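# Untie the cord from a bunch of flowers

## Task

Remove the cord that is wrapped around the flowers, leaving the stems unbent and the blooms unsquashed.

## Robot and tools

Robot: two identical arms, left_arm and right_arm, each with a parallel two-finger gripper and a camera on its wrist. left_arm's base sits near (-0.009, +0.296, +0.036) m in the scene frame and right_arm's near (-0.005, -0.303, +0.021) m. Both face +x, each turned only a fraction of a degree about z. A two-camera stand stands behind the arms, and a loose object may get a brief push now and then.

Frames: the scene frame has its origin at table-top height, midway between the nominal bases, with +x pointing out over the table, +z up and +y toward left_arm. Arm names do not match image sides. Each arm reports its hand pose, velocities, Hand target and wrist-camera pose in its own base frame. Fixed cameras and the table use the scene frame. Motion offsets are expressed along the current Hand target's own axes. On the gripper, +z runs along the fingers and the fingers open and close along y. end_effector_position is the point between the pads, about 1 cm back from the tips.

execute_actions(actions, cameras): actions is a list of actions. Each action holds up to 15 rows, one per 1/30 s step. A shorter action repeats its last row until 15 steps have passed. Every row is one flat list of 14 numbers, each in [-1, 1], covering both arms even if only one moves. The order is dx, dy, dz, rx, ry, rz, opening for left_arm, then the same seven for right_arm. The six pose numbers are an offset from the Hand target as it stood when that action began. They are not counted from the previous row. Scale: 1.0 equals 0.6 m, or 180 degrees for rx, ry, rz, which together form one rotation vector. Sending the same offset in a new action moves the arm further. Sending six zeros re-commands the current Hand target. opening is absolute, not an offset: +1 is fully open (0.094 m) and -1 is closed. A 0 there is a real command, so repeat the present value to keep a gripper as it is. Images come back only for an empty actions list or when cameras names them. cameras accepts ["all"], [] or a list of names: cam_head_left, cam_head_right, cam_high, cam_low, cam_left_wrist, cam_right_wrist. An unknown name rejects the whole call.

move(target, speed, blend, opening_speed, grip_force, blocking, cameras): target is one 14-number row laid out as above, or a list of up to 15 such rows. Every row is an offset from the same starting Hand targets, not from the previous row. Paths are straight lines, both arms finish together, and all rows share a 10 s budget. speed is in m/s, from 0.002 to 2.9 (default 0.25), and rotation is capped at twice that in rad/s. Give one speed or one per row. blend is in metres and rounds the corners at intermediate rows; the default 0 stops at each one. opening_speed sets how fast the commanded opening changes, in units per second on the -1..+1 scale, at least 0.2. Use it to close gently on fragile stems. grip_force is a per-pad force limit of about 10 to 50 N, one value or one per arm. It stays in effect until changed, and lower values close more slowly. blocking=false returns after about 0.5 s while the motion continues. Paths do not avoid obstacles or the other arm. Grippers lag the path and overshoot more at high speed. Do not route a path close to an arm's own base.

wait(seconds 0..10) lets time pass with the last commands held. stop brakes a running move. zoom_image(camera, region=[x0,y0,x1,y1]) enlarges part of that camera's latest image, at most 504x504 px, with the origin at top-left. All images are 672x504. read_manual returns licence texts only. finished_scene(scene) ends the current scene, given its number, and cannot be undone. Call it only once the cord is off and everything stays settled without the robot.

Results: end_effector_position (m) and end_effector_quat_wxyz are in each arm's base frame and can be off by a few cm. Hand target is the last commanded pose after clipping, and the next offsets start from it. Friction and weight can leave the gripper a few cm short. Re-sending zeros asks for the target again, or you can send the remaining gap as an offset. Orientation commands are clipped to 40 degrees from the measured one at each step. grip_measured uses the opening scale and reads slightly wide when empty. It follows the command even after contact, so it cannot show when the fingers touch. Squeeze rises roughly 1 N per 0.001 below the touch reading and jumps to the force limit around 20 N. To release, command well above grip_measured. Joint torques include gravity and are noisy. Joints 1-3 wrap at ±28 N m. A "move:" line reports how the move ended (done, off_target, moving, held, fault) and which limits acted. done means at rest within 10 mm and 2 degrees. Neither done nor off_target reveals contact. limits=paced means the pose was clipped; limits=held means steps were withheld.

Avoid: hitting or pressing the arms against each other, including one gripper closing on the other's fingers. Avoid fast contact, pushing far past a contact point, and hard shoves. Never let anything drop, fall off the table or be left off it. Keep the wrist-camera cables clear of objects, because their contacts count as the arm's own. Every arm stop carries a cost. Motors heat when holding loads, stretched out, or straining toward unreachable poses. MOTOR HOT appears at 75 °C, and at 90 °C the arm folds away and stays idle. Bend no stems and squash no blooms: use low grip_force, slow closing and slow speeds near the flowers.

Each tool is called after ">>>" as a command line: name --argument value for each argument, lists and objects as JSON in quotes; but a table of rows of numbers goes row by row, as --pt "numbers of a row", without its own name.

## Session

>>> execute_actions --actions '[]'

>>> zoom_image --camera "cam_high" --region '[200, 90, 500, 310]'

>>> zoom_image --camera "cam_head_left" --region '[260, 130, 500, 310]'

Scene clock: 0.00 s.
left_arm: end_effector_position=(+0.3950, +0.0090, +0.0966) grip_measured=+1.000 end_effector_quat_wxyz=(+0.582, -0.014, +0.811, +0.050) | right_arm: end_effector_position=(+0.3960, -0.0461, +0.1169) grip_measured=+1.000 end_effector_quat_wxyz=(+0.619, +0.101, +0.776, -0.073)
Joint positions: left_arm=[-0.042 1.545 0.347 0.873 -0.138 0.022 0.094] | right_arm=[-0.019 1.557 0.338 0.988 0.222 0.063 0.094]
Joint velocities: within noise
Joint torques (N m): no reading
Heat: left arm: 31 °C; right arm: 31 °C.
Hand target: left_arm +0.3956, +0.0102, +0.0978; +0.583, -0.019, +0.811, +0.051 | right_arm +0.3967, -0.0471, +0.1195; +0.621, +0.100, +0.774, -0.077
Tool commands: left_gripper/opening=+1.0 right_gripper/opening=+1.0
camera_calibration:
cam_left_wrist: T_world_to_cam=[[0.0820946, -0.980893, -0.176379, 0.00115757], [-0.71248, 0.0659857, -0.698583, 0.393061], [0.696874, 0.183017, -0.693449, -0.076107], [0, 0, 0, 1]] pos_world=[0.33299, -0.0108721, 0.222014]
cam_right_wrist: T_world_to_cam=[[-0.229743, -0.962689, -0.142999, 0.0734023], [-0.58634, 0.254179, -0.769154, 0.38102], [0.776803, -0.0928617, -0.622859, -0.109047], [0, 0, 0, 1]] pos_world=[0.324979, -0.0363101, 0.235638]

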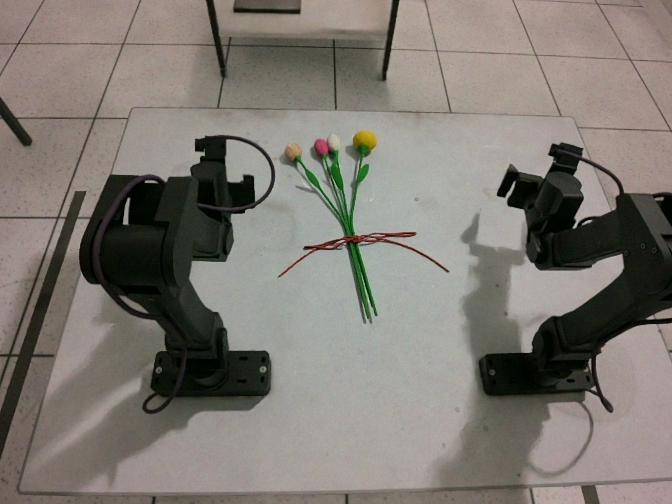

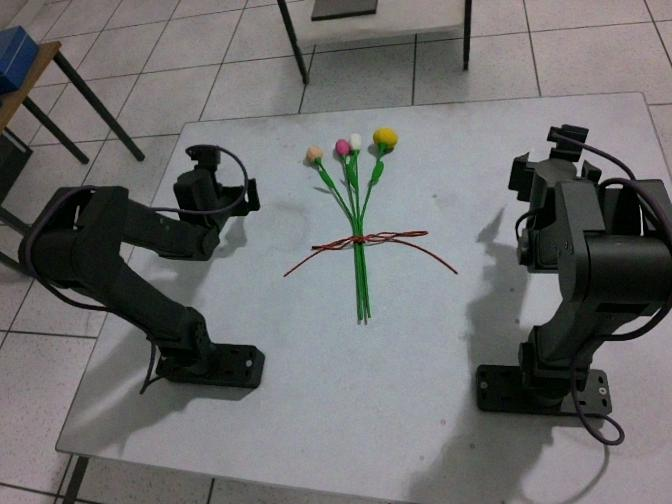

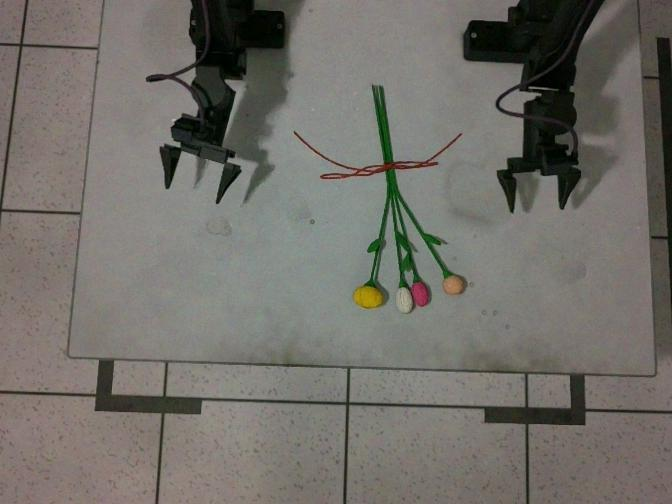

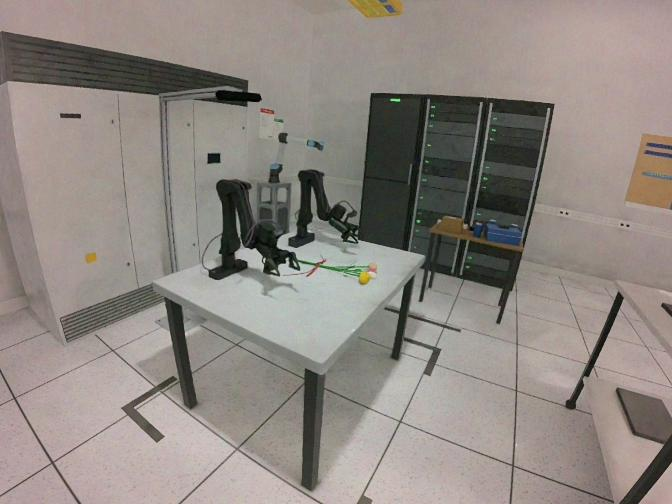

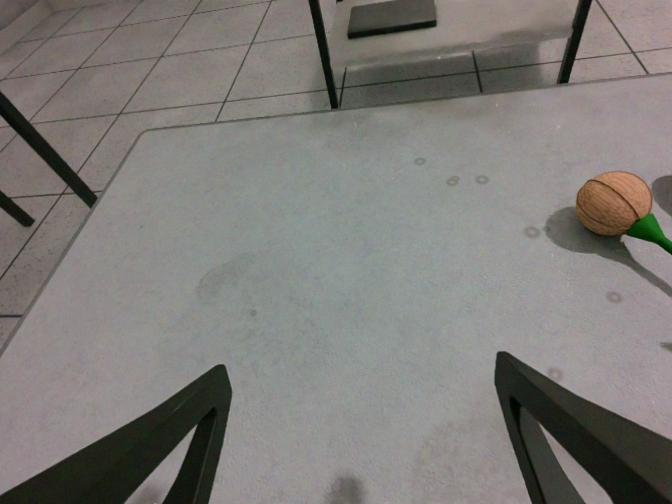

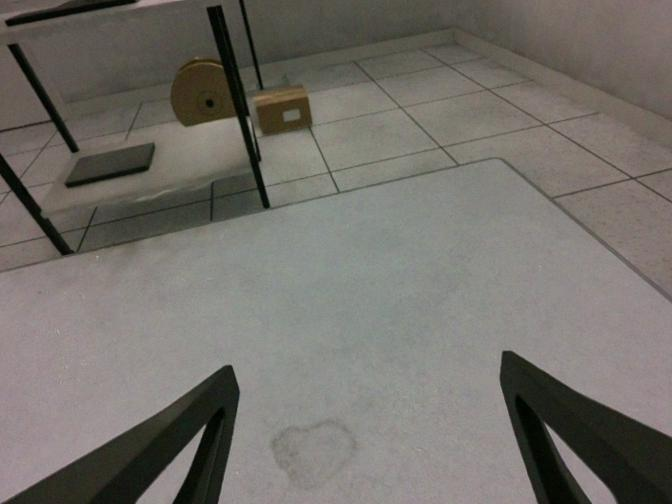

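Scaled by 1.680 from the camera's 672x504 image, which has a finer 960x720 frame.

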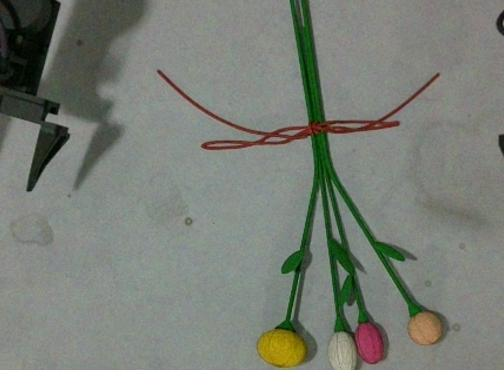

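Scaled by 2.100 from the camera's 672x504 image, which has a finer 960x720 frame.

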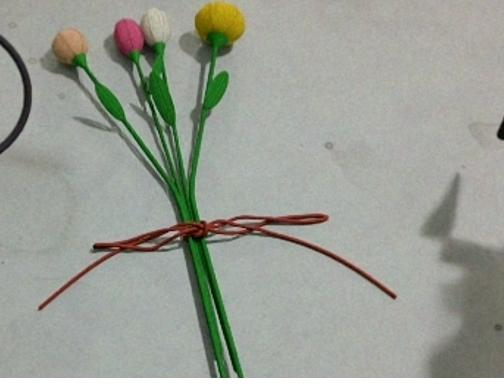

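>>> move --target '[0.1163,-0.2357,-0.2158,0.222,0.3486,0.2763,-0.3,0.1348,0.2553,-0.2878,-0.2467,0.379,-0.3102,-0.3]' --speed 0.3 --cameras '["cam_head_left","cam_left_wrist","cam_right_wrist"]'

Scene clock: 6.10 s.
left_arm: end_effector_position=(+0.2659, -0.1378, +0.0631) grip_measured=-0.297 end_effector_quat_wxyz=(+0.013, +0.452, +0.892, +0.010) | right_arm: end_effector_position=(+0.2518, +0.1412, +0.0754) grip_measured=-0.298 end_effector_quat_wxyz=(-0.003, -0.429, +0.903, -0.008)
Joint positions: left_arm=[-0.493 1.684 1.174 -1.034 -0.02 0.444 0.033] | right_arm=[0.518 1.664 1.202 -1.115 0.016 -0.37 0.033]
Joint torques (N m): left_arm=[-0.34 -6.02 9.35 -0.04 0.14 0.11] | right_arm=[0.34 -7.57 7.76 0.11 -0.08 -0.09]
Heat: left arm: 32 °C; right arm: 32 °C.
Hand target: left_arm +0.2637, -0.1418, +0.0639; -0.001, +0.462, +0.887, +0.000 | right_arm +0.2549, +0.1480, +0.0790; +0.000, -0.438, +0.899, +0.000
Off the commanded pose: left_arm 0.005 m, 2 deg | right_arm 0.008 m, 2 deg.
move: done
camera_calibration:
cam_left_wrist: T_world_to_cam=[[-0.861595, -0.502984, -0.0682654, 0.171746], [-0.479817, 0.763164, 0.432846, 0.250134], [-0.165617, 0.405693, -0.898879, 0.290562], [0, 0, 0, 1]] pos_world=[0.316116, -0.222386, 0.164635]
cam_right_wrist: T_world_to_cam=[[0.689358, -0.723826, -0.0293516, -0.0591137], [-0.636588, -0.624617, 0.452338, 0.261498], [-0.345748, -0.293138, -0.891363, 0.325783], [0, 0, 0, 1]] pos_world=[0.319856, 0.216048, 0.170371]
Images, in order (width x height): cam_head_left 672x504, cam_left_wrist 672x504, cam_right_wrist 672x504.

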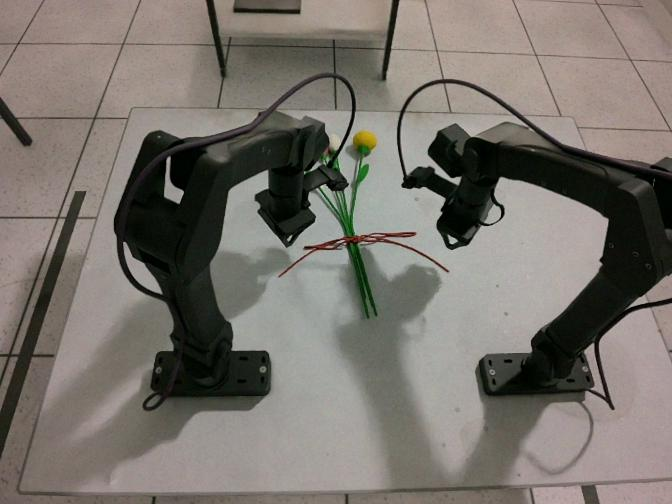

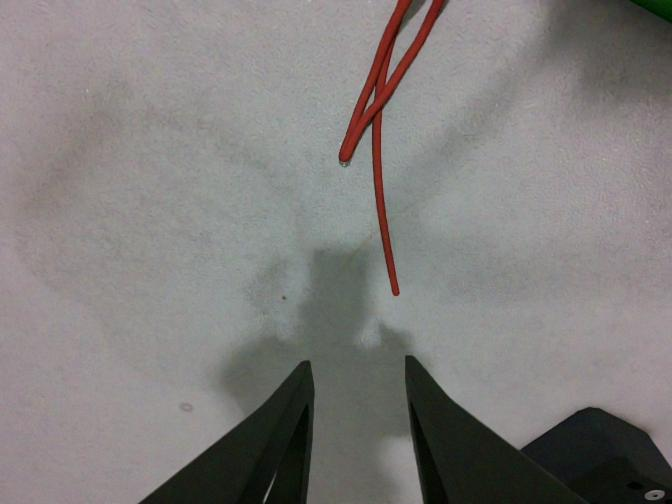

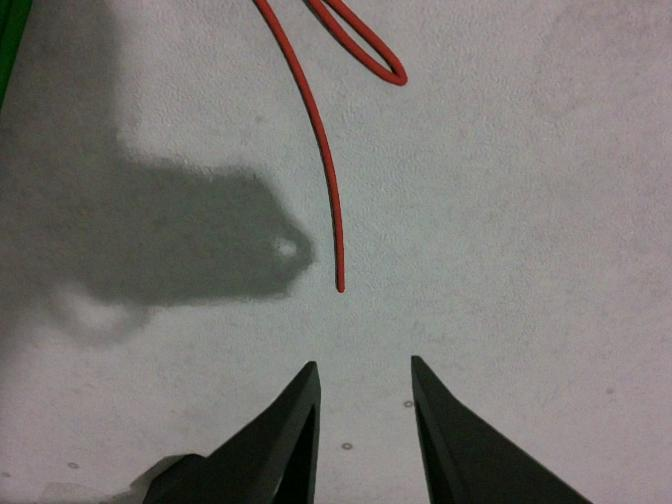

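>>> move --target '[-0.01,-0.0355,0.137,0,0,0,-0.3,-0.0193,0.0295,0.125,0,0,0,-0.3]' --speed 0.15 --cameras '["cam_left_wrist","cam_right_wrist"]'

Scene clock: 8.53 s.
left_arm: end_effector_position=(+0.2573, -0.1581, -0.0088) grip_measured=-0.297 end_effector_quat_wxyz=(+0.013, +0.468, +0.884, +0.009) | right_arm: end_effector_position=(+0.2493, +0.1632, +0.0096) grip_measured=-0.298 end_effector_quat_wxyz=(-0.002, -0.442, +0.897, -0.008)
Joint positions: left_arm=[-0.566 1.808 1.01 -0.749 -0.02 0.407 0.033] | right_arm=[0.585 1.784 1.063 -0.856 0.015 -0.331 0.033]
Joint torques (N m): left_arm=[-0.35 -6.79 4.64 0.36 0.13 -0.13] | right_arm=[0.5 -8.55 4.45 0.43 -0.07 0.11]
Heat: left arm: 32 °C; right arm: 32 °C.
Hand target: left_arm +0.2496, -0.1590, -0.0181; +0.000, +0.462, +0.887, +0.000 | right_arm +0.2481, +0.1682, +0.0040; +0.000, -0.438, +0.899, +0.000
Off the commanded pose: left_arm 0.012 m, 2 deg | right_arm 0.008 m, 1 deg.
move: off_target (left_arm)
camera_calibration:
cam_left_wrist: T_world_to_cam=[[-0.879274, -0.471631, -0.066642, 0.158696], [-0.451218, 0.779933, 0.433713, 0.287945], [-0.152576, 0.411422, -0.898583, 0.230301], [0, 0, 0, 1]] pos_world=[0.304602, -0.244483, 0.0926355]
cam_right_wrist: T_world_to_cam=[[0.710182, -0.703367, -0.0302867, -0.0518787], [-0.618387, -0.643786, 0.450708, 0.302069], [-0.336511, -0.301355, -0.892158, 0.271686], [0, 0, 0, 1]] pos_world=[0.315064, 0.239852, 0.10467]
Images, in order (width x height): cam_left_wrist 672x504, cam_right_wrist 672x504.

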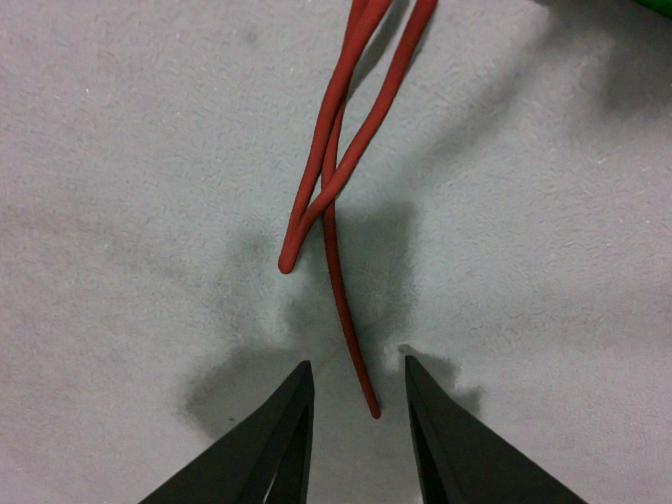

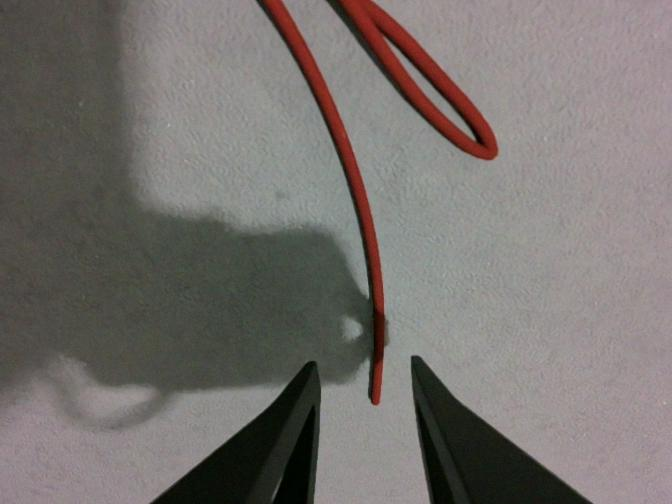

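>>> move --target '[-0.013,0,0.027,0,0,0,-0.3,-0.01,-0.01,0.035,0,0,0,-0.3]' --speed 0.08 --cameras '["cam_left_wrist","cam_right_wrist"]'

Scene clock: 10.27 s.
left_arm: end_effector_position=(+0.2595, -0.1622, -0.0235) grip_measured=-0.297 end_effector_quat_wxyz=(+0.009, +0.466, +0.885, +0.009) | right_arm: end_effector_position=(+0.2539, +0.1669, -0.0084) grip_measured=-0.298 end_effector_quat_wxyz=(-0.004, -0.442, +0.897, -0.007)
Joint positions: left_arm=[-0.573 1.861 1.01 -0.704 -0.02 0.397 0.033] | right_arm=[0.585 1.843 1.058 -0.796 0.012 -0.331 0.033]
Joint torques (N m): left_arm=[-0.54 -6.41 4.79 0.46 0.13 -0.13] | right_arm=[-0.46 -8.23 4.11 0.56 -0.07 -0.01]
Heat: left arm: 32 °C; right arm: 32 °C.
Hand target: left_arm +0.2541, -0.1653, -0.0344; +0.000, +0.462, +0.887, +0.000 | right_arm +0.2564, +0.1692, -0.0171; +0.000, -0.438, +0.899, +0.000
Off the commanded pose: left_arm 0.013 m, 2 deg | right_arm 0.009 m, 1 deg.
move: off_target (left_arm)
camera_calibration:
cam_left_wrist: T_world_to_cam=[[-0.878057, -0.474434, -0.0626749, 0.157172], [-0.450992, 0.776548, 0.439976, 0.298083], [-0.16007, 0.41459, -0.89582, 0.221621], [0, 0, 0, 1]] pos_world=[0.307914, -0.24879, 0.0772341]
cam_right_wrist: T_world_to_cam=[[0.710009, -0.703357, -0.0342939, -0.0530513], [-0.615716, -0.643699, 0.454473, 0.314692], [-0.341731, -0.301565, -0.8901, 0.259643], [0, 0, 0, 1]] pos_world=[0.320156, 0.243552, 0.08627]
Images, in order (width x height): cam_left_wrist 672x504, cam_right_wrist 672x504.

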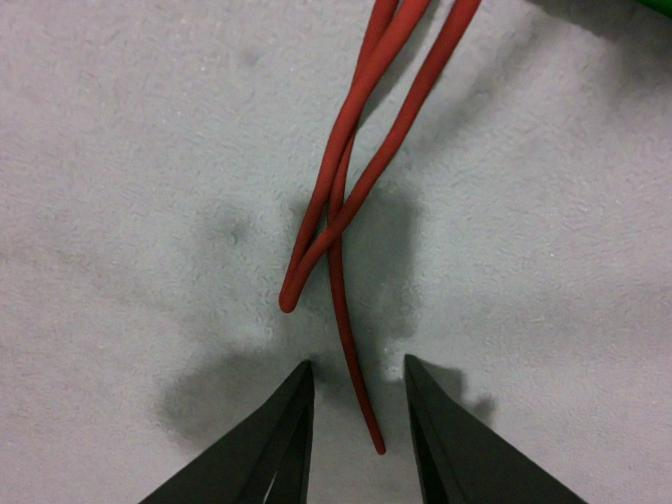

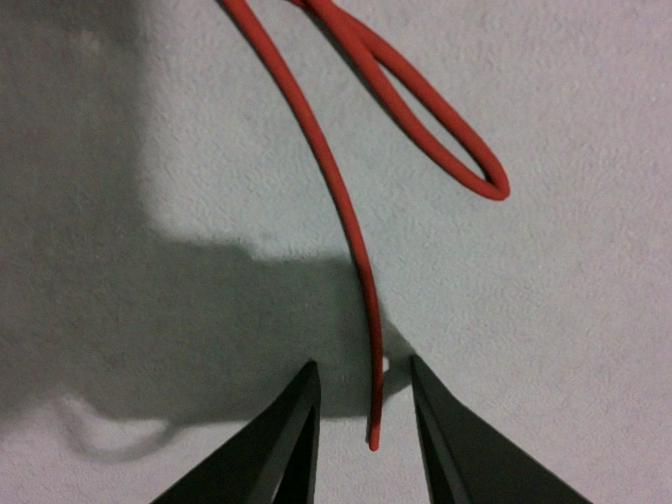

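>>> move --pt "0 0 0 0 0 0 -1 0 0 0 0 0 0 -1" --pt "0.119 0.063 -0.05 0 0 0 -1 0.115 -0.069 -0.037 0 0 0 -1" --speed 0.09 --cameras '["cam_head_left","cam_high","cam_left_wrist","cam_right_wrist"]'

Scene clock: 13.77 s.
left_arm: end_effector_position=(+0.2585, -0.0881, -0.0060) grip_measured=-0.967 end_effector_quat_wxyz=(+0.014, +0.455, +0.891, +0.009) | right_arm: end_effector_position=(+0.2515, +0.0916, +0.0023) grip_measured=-0.969 end_effector_quat_wxyz=(+0.000, -0.434, +0.901, -0.002)
Joint positions: left_arm=[-0.342 1.697 0.887 -0.73 -0.015 0.602 0.002] | right_arm=[0.348 1.686 0.914 -0.798 0.004 -0.549 0.001]
Joint torques (N m): left_arm=[0.2 -9.68 4.19 -0.04 0.1 0.11] | right_arm=[-0.4 -10.62 4.05 0.11 0.05 -0.09]
Heat: left arm: 32 °C; right arm: 32 °C.
Hand target: left_arm +0.2442, -0.0851, -0.0043; +0.000, +0.462, +0.887, +0.000 | right_arm +0.2467, +0.0893, +0.0052; +0.000, -0.438, +0.899, +0.000
Off the commanded pose: left_arm 0.015 m, 2 deg | right_arm 0.006 m, 1 deg.
move: off_target (left_arm)
camera_calibration:
cam_left_wrist: T_world_to_cam=[[-0.86478, -0.497372, -0.0691145, 0.18707], [-0.475405, 0.766606, 0.431631, 0.237733], [-0.161698, 0.406123, -0.899399, 0.206048], [0, 0, 0, 1]] pos_world=[0.308111, -0.172885, 0.0956355]
cam_right_wrist: T_world_to_cam=[[0.696542, -0.716419, -0.0396654, -0.0993731], [-0.62996, -0.637074, 0.44417, 0.262934], [-0.343482, -0.284396, -0.895064, 0.24456], [0, 0, 0, 1]] pos_world=[0.318857, 0.165868, 0.0981674]
Images, in order (width x height): cam_head_left 672x504, cam_high 672x504, cam_left_wrist 672x504, cam_right_wrist 672x504.

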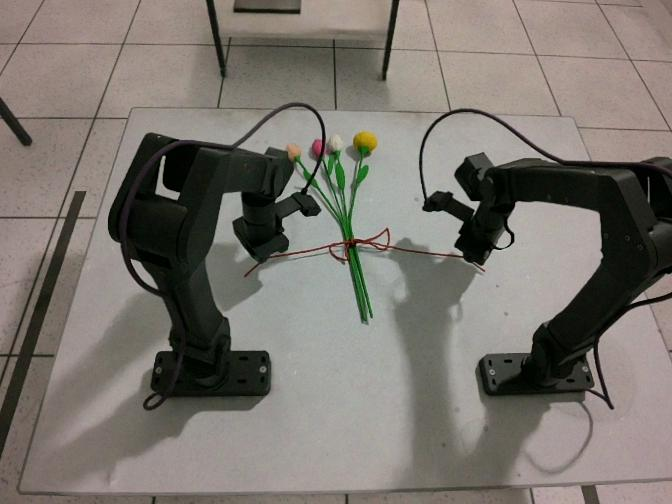

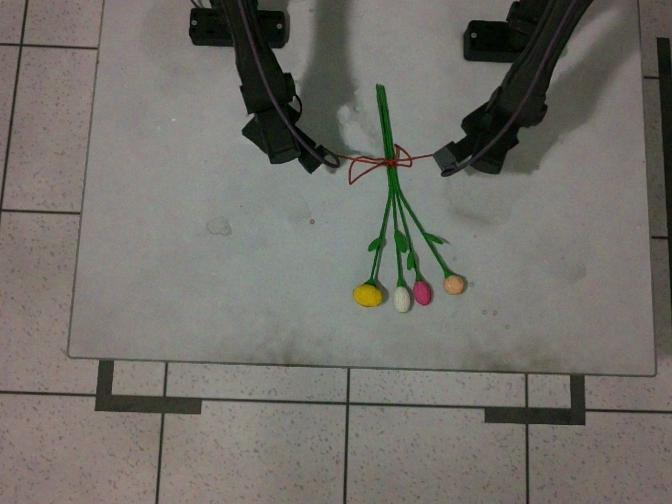

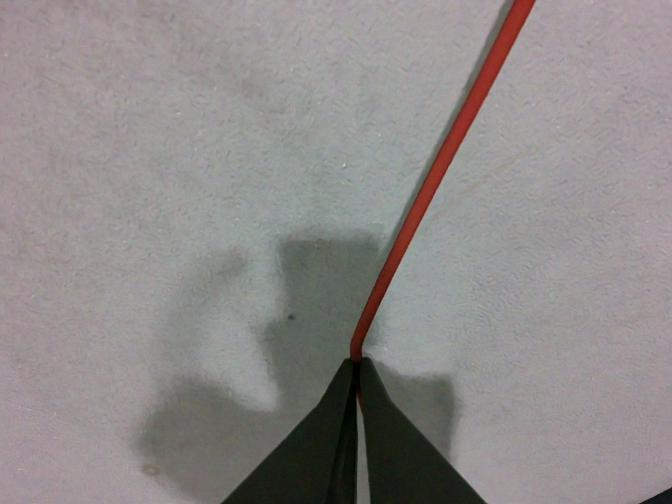

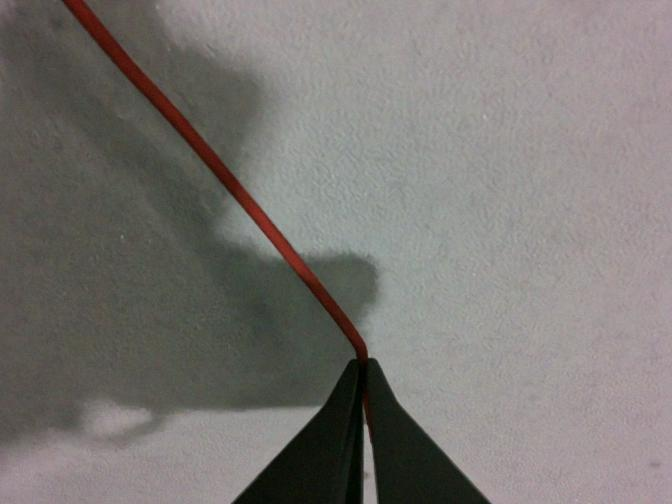

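>>> move --target '[0.123,0.086,-0.01,0,0,0,-1,0.118,-0.092,-0.01,0,0,0,-1]' --speed 0.09 --cameras '["cam_head_left","cam_high"]'

>>> zoom_image --camera "cam_high" --region '[320, 110, 460, 210]'

Scene clock: 16.30 s.
left_arm: end_effector_position=(+0.2583, +0.0071, -0.0001) grip_measured=-0.967 end_effector_quat_wxyz=(+0.010, +0.454, +0.891, +0.014) | right_arm: end_effector_position=(+0.2516, -0.0004, +0.0082) grip_measured=-0.969 end_effector_quat_wxyz=(-0.002, -0.433, +0.901, -0.002)
Joint positions: left_arm=[0.013 1.631 0.841 -0.75 -0.015 0.957 0.002] | right_arm=[-0.001 1.617 0.864 -0.819 0.006 -0.897 0.001]
Joint torques (N m): left_arm=[0.17 -9.01 4.45 -0.06 0.08 0.12] | right_arm=[-0.39 -9.89 4.22 0.11 0.02 -0.1]
Heat: left arm: 32 °C; right arm: 32 °C.
Hand target: left_arm +0.2442, +0.0049, +0.0016; +0.000, +0.462, +0.887, +0.000 | right_arm +0.2466, -0.0005, +0.0111; +0.000, -0.438, +0.899, +0.000
Off the commanded pose: left_arm 0.014 m, 2 deg | right_arm 0.006 m, 1 deg.
move: off_target (left_arm)
Images, in order (width x height): cam_head_left 672x504, cam_high 672x504.

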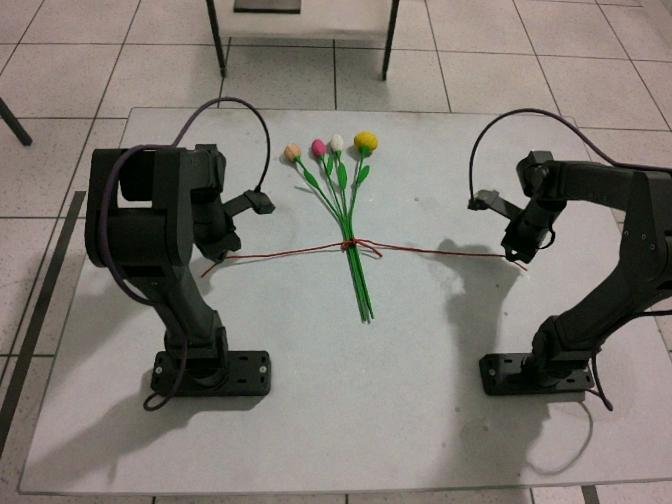

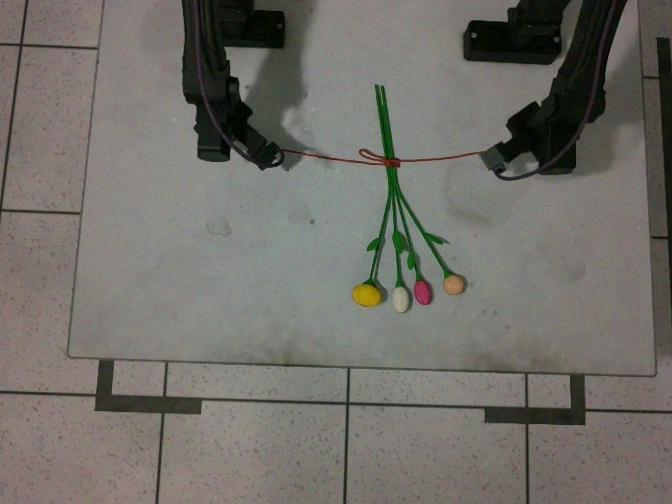

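Scaled by 3.600 from the camera's 672x504 image, which has a finer 960x720 frame.

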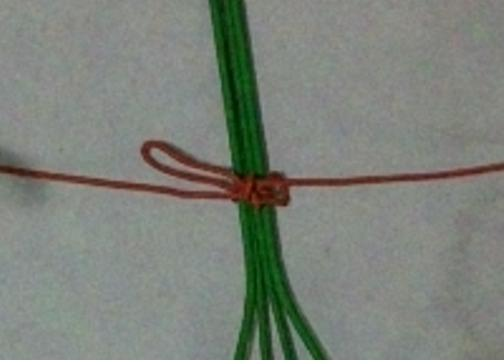

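>>> move --target '[0.096,0.067,-0.01,0,0,0,-1,0.105,-0.082,-0.01,0,0,0,-1]' --speed 0.07 --cameras '["cam_head_left","cam_high"]'

>>> zoom_image --camera "cam_high" --region '[320, 110, 460, 210]'

>>> zoom_image --camera "cam_head_left" --region '[280, 190, 420, 290]'

Scene clock: 18.87 s.
left_arm: end_effector_position=(+0.2434, +0.0768, +0.0021) grip_measured=-0.967 end_effector_quat_wxyz=(-0.001, +0.454, +0.891, +0.010) | right_arm: end_effector_position=(+0.2425, -0.0793, +0.0144) grip_measured=-0.969 end_effector_quat_wxyz=(-0.003, -0.433, +0.901, -0.003)
Joint positions: left_arm=[0.291 1.631 0.852 -0.779 -0.015 1.233 0.002] | right_arm=[-0.315 1.617 0.893 -0.847 0.007 -1.21 0.001]
Joint torques (N m): left_arm=[0.23 -6.75 8.25 -0.11 0.08 0.11] | right_arm=[-0.42 -6.64 6.89 0.1 0.01 -0.11]
Heat: left arm: 32 °C; right arm: 32 °C.
Hand target: left_arm +0.2441, +0.0751, +0.0076; +0.000, +0.462, +0.887, +0.000 | right_arm +0.2466, -0.0805, +0.0171; +0.000, -0.438, +0.899, +0.000
Off the commanded pose: left_arm 0.006 m, 2 deg | right_arm 0.005 m, 1 deg.
move: done
Images, in order (width x height): cam_head_left 672x504, cam_high 672x504.

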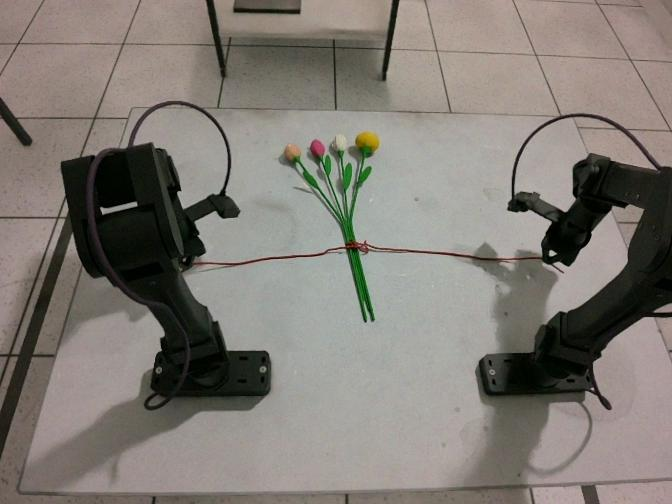

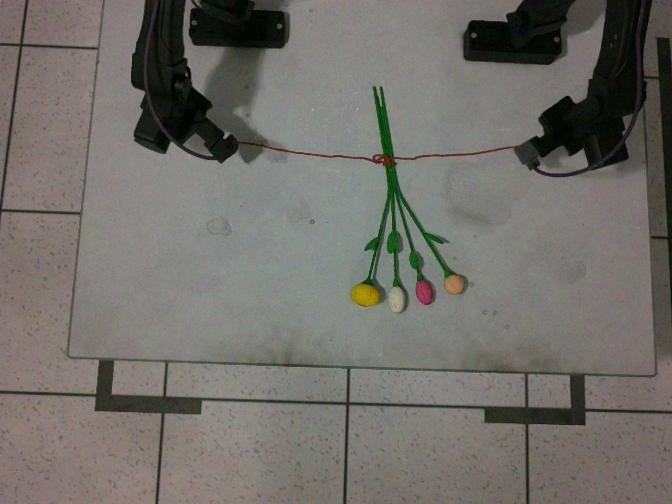

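Scaled by 3.600 from the camera's 672x504 image, which has a finer 960x720 frame.

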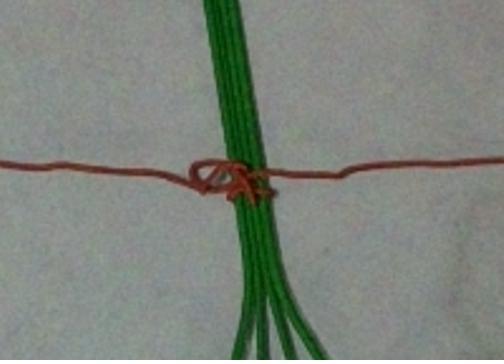

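Scaled by 3.600 from the camera's 672x504 image, which has a finer 960x720 frame.

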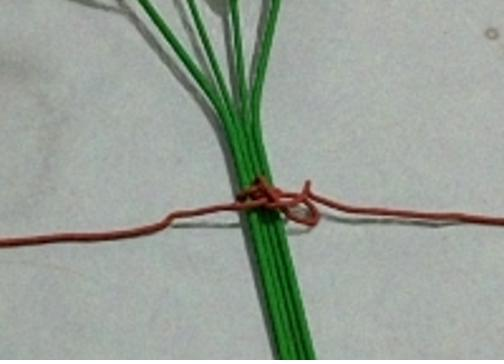

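>>> move --target '[0.048,0.034,-0.005,0,0,0,-1,0.066,-0.051,-0.005,0,0,0,-1]' --speed 0.06 --cameras '["cam_head_left","cam_high"]'

>>> zoom_image --camera "cam_high" --region '[320, 110, 460, 210]'

>>> zoom_image --camera "cam_head_left" --region '[280, 190, 420, 290]'

Scene clock: 21.17 s.
left_arm: end_effector_position=(+0.2459, +0.1128, +0.0103) grip_measured=-0.967 end_effector_quat_wxyz=(+0.005, +0.454, +0.891, +0.018) | right_arm: end_effector_position=(+0.2431, -0.1285, +0.0185) grip_measured=-0.969 end_effector_quat_wxyz=(-0.001, -0.434, +0.901, -0.004)
Joint positions: left_arm=[0.416 1.649 0.908 -0.795 -0.015 1.36 0.002] | right_arm=[-0.485 1.677 0.976 -0.865 0.007 -1.382 0.001]
Joint torques (N m): left_arm=[0.32 -5.26 8.5 -0.09 0.08 0.13] | right_arm=[-0.49 -6.99 7.04 0.09 0.01 -0.11]
Heat: left arm: 32 °C; right arm: 32 °C.
Hand target: left_arm +0.2443, +0.1104, +0.0106; +0.000, +0.462, +0.887, +0.000 | right_arm +0.2463, -0.1305, +0.0201; +0.000, -0.438, +0.899, +0.000
Off the commanded pose: left_arm 0.003 m, 2 deg | right_arm 0.004 m, 1 deg.
move: done
Images, in order (width x height): cam_head_left 672x504, cam_high 672x504.

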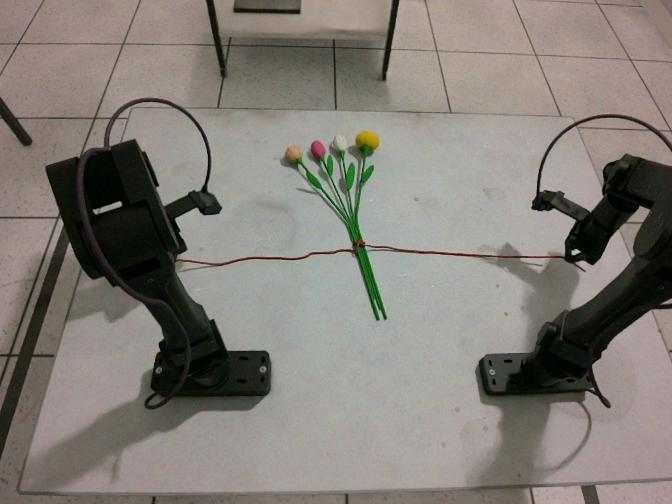

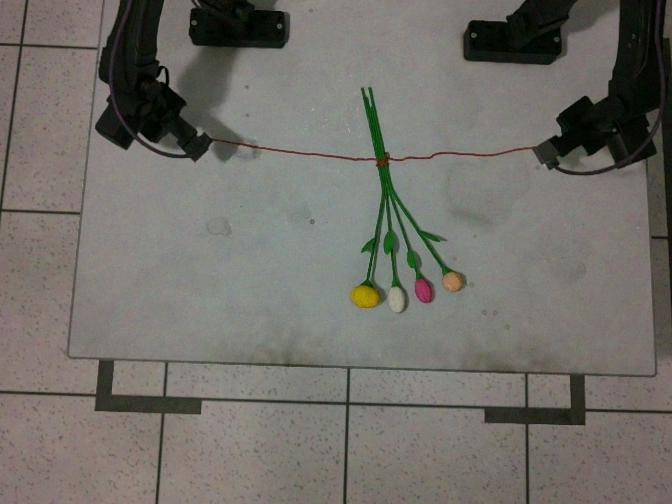

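Scaled by 3.600 from the camera's 672x504 image, which has a finer 960x720 frame.

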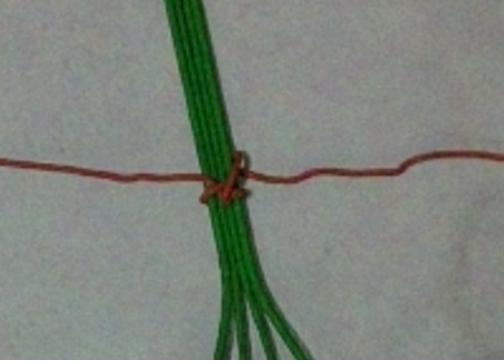

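Scaled by 3.600 from the camera's 672x504 image, which has a finer 960x720 frame.

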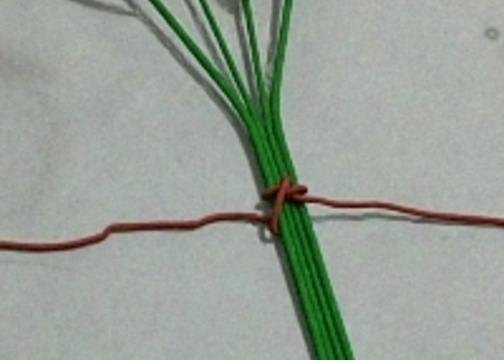

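>>> move --target '[0.065,0.046,-0.005,0,0,-0.04,-1,0.03,-0.024,-0.005,0,0,0,-1]' --speed 0.06 --cameras '["cam_head_left","cam_high"]'

>>> zoom_image --camera "cam_high" --region '[320, 110, 460, 210]'

>>> zoom_image --camera "cam_head_left" --region '[280, 190, 420, 290]'

Scene clock: 23.30 s.
left_arm: end_effector_position=(+0.2461, +0.1608, +0.0143) grip_measured=-0.967 end_effector_quat_wxyz=(+0.004, +0.397, +0.918, +0.020) | right_arm: end_effector_position=(+0.2437, -0.1506, +0.0218) grip_measured=-0.969 end_effector_quat_wxyz=(-0.002, -0.434, +0.901, -0.004)
Joint positions: left_arm=[0.566 1.724 1.011 -0.821 -0.015 1.383 0.002] | right_arm=[-0.552 1.713 1.032 -0.885 0.007 -1.451 0.001]
Joint torques (N m): left_arm=[0.32 -5.93 8.61 -0.09 0.07 0.14] | right_arm=[-0.68 -7.41 7.12 0.09 0 -0.1]
Heat: left arm: 32 °C; right arm: 32 °C.
Hand target: left_arm +0.2447, +0.1582, +0.0137; +0.000, +0.405, +0.914, +0.000 | right_arm +0.2466, -0.1536, +0.0231; +0.000, -0.438, +0.899, +0.000
Off the commanded pose: left_arm 0.003 m, 3 deg | right_arm 0.004 m, 1 deg.
move: off_target (left_arm)
Images, in order (width x height): cam_head_left 672x504, cam_high 672x504.

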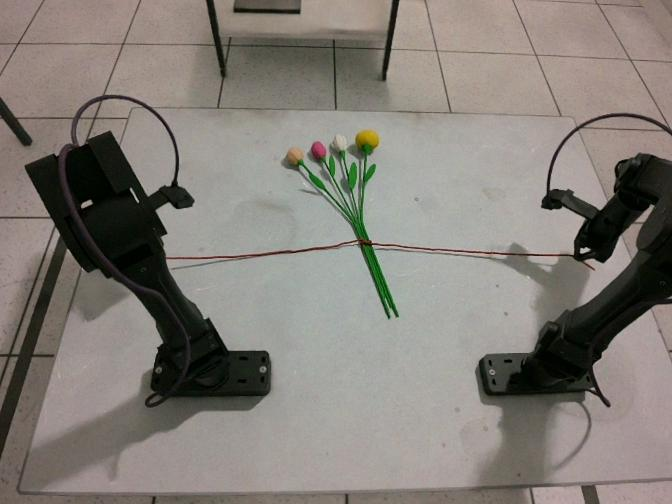

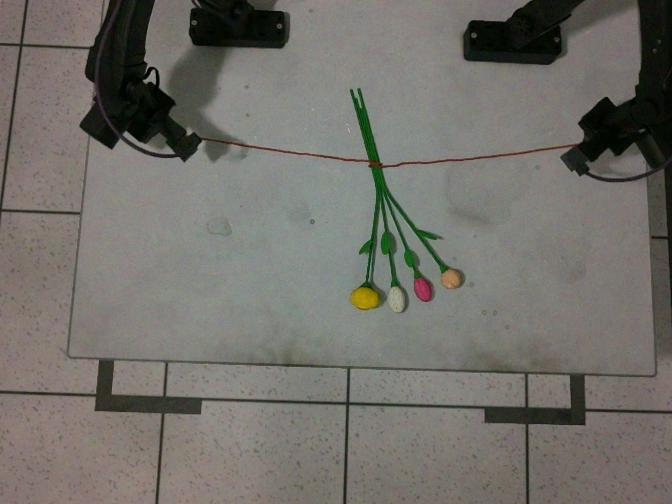

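Scaled by 3.600 from the camera's 672x504 image, which has a finer 960x720 frame.

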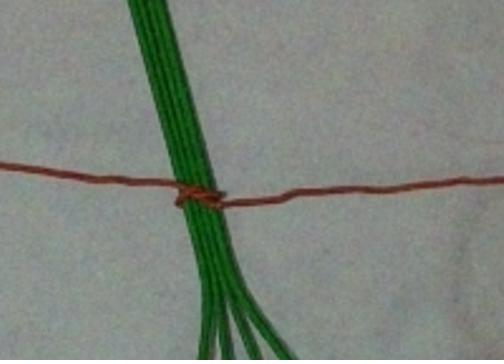

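Scaled by 3.600 from the camera's 672x504 image, which has a finer 960x720 frame.

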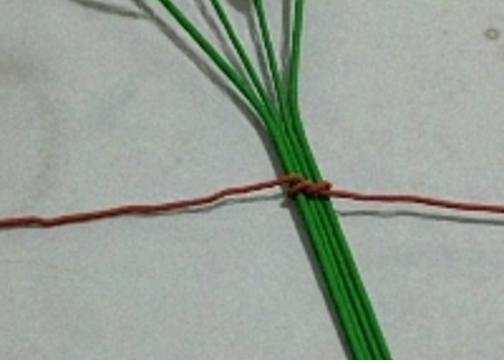

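>>> move --pt "-0.037 -0.034 0.057 0 0 0 -1 -0.026 0.02 0.01 0 0 0 -1" --pt "-0.037 -0.034 0.057 0 0 0 -0.4 -0.026 0.02 0.01 0 0 0 -1" --pt "-0.037 -0.034 -0.1 0 0 0 -0.4 -0.026 0.02 0.01 0 0 0 -1" --pt "-0.66 -0.354 -0.144 0 0 -0.36 -0.1 -0.026 0.02 0.01 0 0 0 -1" --speed '[0.15,0.15,0.2,0.3]' --blend '[0,0,0.03,0]' --cameras '["cam_head_left","cam_left_wrist","cam_high"]'

Scene clock: 31.73 s.
left_arm: end_effector_position=(+0.3541, -0.2820, +0.1083) grip_measured=-0.103 end_effector_quat_wxyz=(+0.016, -0.134, +0.991, -0.016) | right_arm: end_effector_position=(+0.2453, -0.1366, +0.0180) grip_measured=-0.969 end_effector_quat_wxyz=(-0.007, -0.442, +0.897, +0.002)
Joint positions: left_arm=[-0.675 2.283 2.202 -1.445 0 -0.944 0.042] | right_arm=[-0.506 1.713 1.015 -0.884 0.009 -1.422 0.001]
Joint torques (N m): left_arm=[0.42 -10.33 9.5 -0.05 0.04 -0.15] | right_arm=[0.39 -9.55 4.3 0.32 0 0.1]
Heat: left arm: 33 °C; right arm: 32 °C.
Hand target: left_arm +0.3531, -0.2779, +0.1000; +0.000, -0.148, +0.989, +0.000 | right_arm +0.2467, -0.1338, +0.0170; +0.000, -0.438, +0.899, +0.000
Off the commanded pose: left_arm 0.009 m, 3 deg | right_arm 0.003 m, 1 deg.
move: off_target (left_arm); target 2's new opening was sent with left_arm's hand 0.013 m and 2 deg from that target; target 4's new opening was sent with left_arm's hand 0.009 m and 3 deg from that target
camera_calibration:
cam_left_wrist: T_world_to_cam=[[0.163737, -0.986496, -0.00392605, -0.328015], [-0.896014, -0.150381, 0.417785, 0.274373], [-0.412734, -0.0648891, -0.908537, 0.360113], [0, 0, 0, 1]] pos_world=[0.448181, -0.258958, 0.211259]
Images, in order (width x height): cam_head_left 672x504, cam_high 672x504, cam_left_wrist 672x504.

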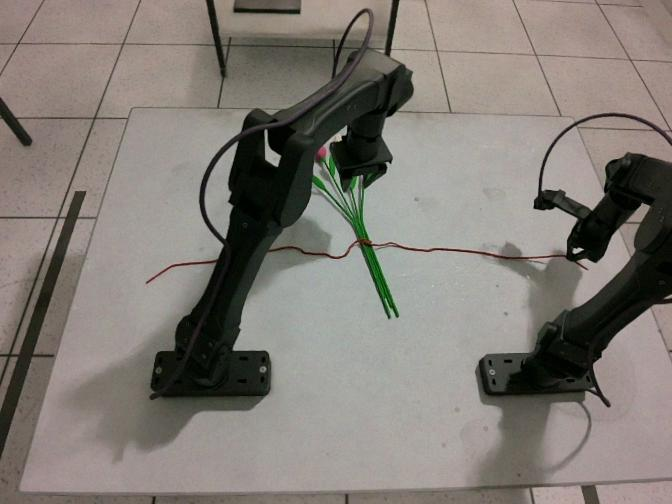

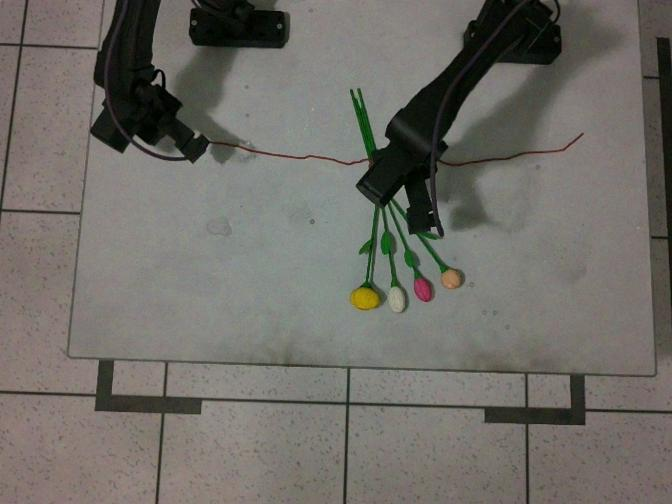

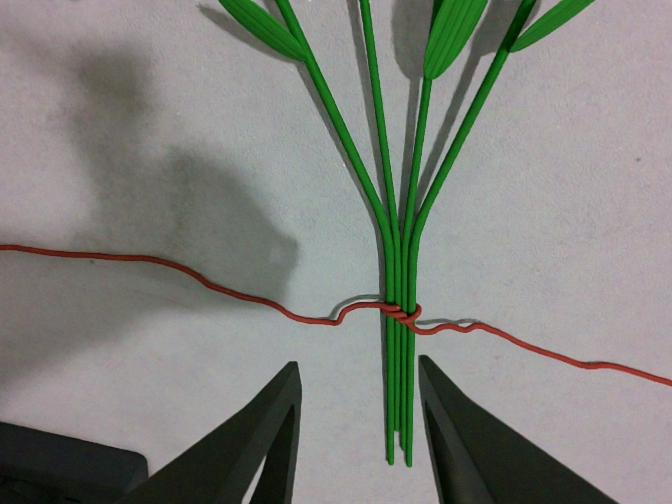

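>>> move --target '[0.034,-0.057,0.155,0,0,0.028,-0.1,0,0,0,0,0,0,-1]' --speed 0.2 --grip_force '[15,50]' --cameras '["cam_left_wrist"]'

Scene clock: 33.63 s.
left_arm: end_effector_position=(+0.3453, -0.3205, +0.0223) grip_measured=-0.103 end_effector_quat_wxyz=(+0.010, -0.097, +0.995, -0.013) | right_arm: end_effector_position=(+0.2453, -0.1366, +0.0180) grip_measured=-0.969 end_effector_quat_wxyz=(-0.007, -0.442, +0.897, +0.002)
Joint positions: left_arm=[-0.749 2.387 2.041 -1.192 0.003 -0.944 0.042] | right_arm=[-0.506 1.713 1.015 -0.884 0.009 -1.422 0.001]
Joint torques (N m): left_arm=[0.16 -11.71 6.19 0.3 0 -0.07] | right_arm=[0.4 -9.58 4.29 0.32 0 0.1]
Heat: left arm: 33 °C; right arm: 33 °C.
Hand target: left_arm +0.3435, -0.3166, +0.0070; +0.000, -0.104, +0.995, +0.000 | right_arm +0.2467, -0.1338, +0.0170; +0.000, -0.438, +0.899, +0.000
Off the commanded pose: left_arm 0.016 m, 2 deg | right_arm 0.003 m, 1 deg.
grip_force (N): 15, 50
move: off_target (left_arm)
camera_calibration:
cam_left_wrist: T_world_to_cam=[[0.0897407, -0.9959, -0.0113725, -0.342196], [-0.899869, -0.0859702, 0.427604, 0.318361], [-0.426829, -0.0281397, -0.903895, 0.292376], [0, 0, 0, 1]] pos_world=[0.441986, -0.305196, 0.124253]
Images, in order (width x height): cam_left_wrist 672x504.

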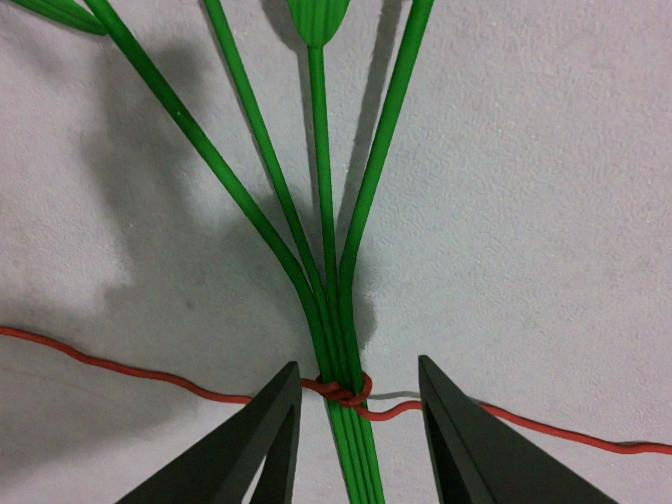

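>>> move --pt "0.02 0.012 0.055 0 0 0.01 -0.1 0 0 0 0 0 0 -1" --speed 0.12 --cameras '["cam_left_wrist"]'

Scene clock: 35.27 s.
left_arm: end_effector_position=(+0.3350, -0.3133, -0.0170) grip_measured=-0.103 end_effector_quat_wxyz=(+0.003, -0.093, +0.996, -0.006) | right_arm: end_effector_position=(+0.2453, -0.1366, +0.0180) grip_measured=-0.969 end_effector_quat_wxyz=(-0.007, -0.442, +0.897, +0.002)
Joint positions: left_arm=[-0.753 2.387 1.882 -1.054 0.003 -0.939 0.042] | right_arm=[-0.506 1.713 1.015 -0.884 0.009 -1.422 0.001]
Joint torques (N m): left_arm=[-0.55 -13.42 4.59 0.4 0.01 0.08] | right_arm=[0.38 -9.57 4.3 0.32 0 0.1]
Heat: left arm: 33 °C; right arm: 33 °C.
Hand target: left_arm +0.3302, -0.3120, -0.0260; +0.000, -0.088, +0.996, +0.000 | right_arm +0.2467, -0.1338, +0.0170; +0.000, -0.438, +0.899, +0.000
Off the commanded pose: left_arm 0.010 m, 1 deg | right_arm 0.003 m, 1 deg.
grip_force (N): 15, 50
move: done
camera_calibration:
cam_left_wrist: T_world_to_cam=[[0.0810734, -0.996355, -0.0265113, -0.332039], [-0.894215, -0.0844592, 0.439598, 0.325344], [-0.440235, -0.0119329, -0.897803, 0.262271], [0, 0, 0, 1]] pos_world=[0.433307, -0.300221, 0.0836447]
Images, in order (width x height): cam_left_wrist 672x504.

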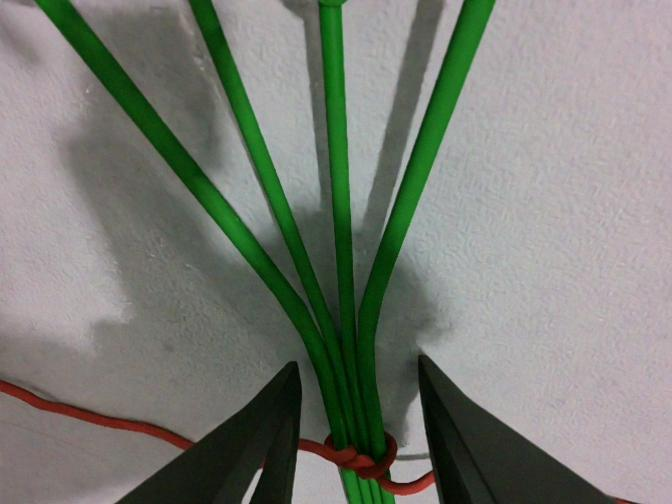

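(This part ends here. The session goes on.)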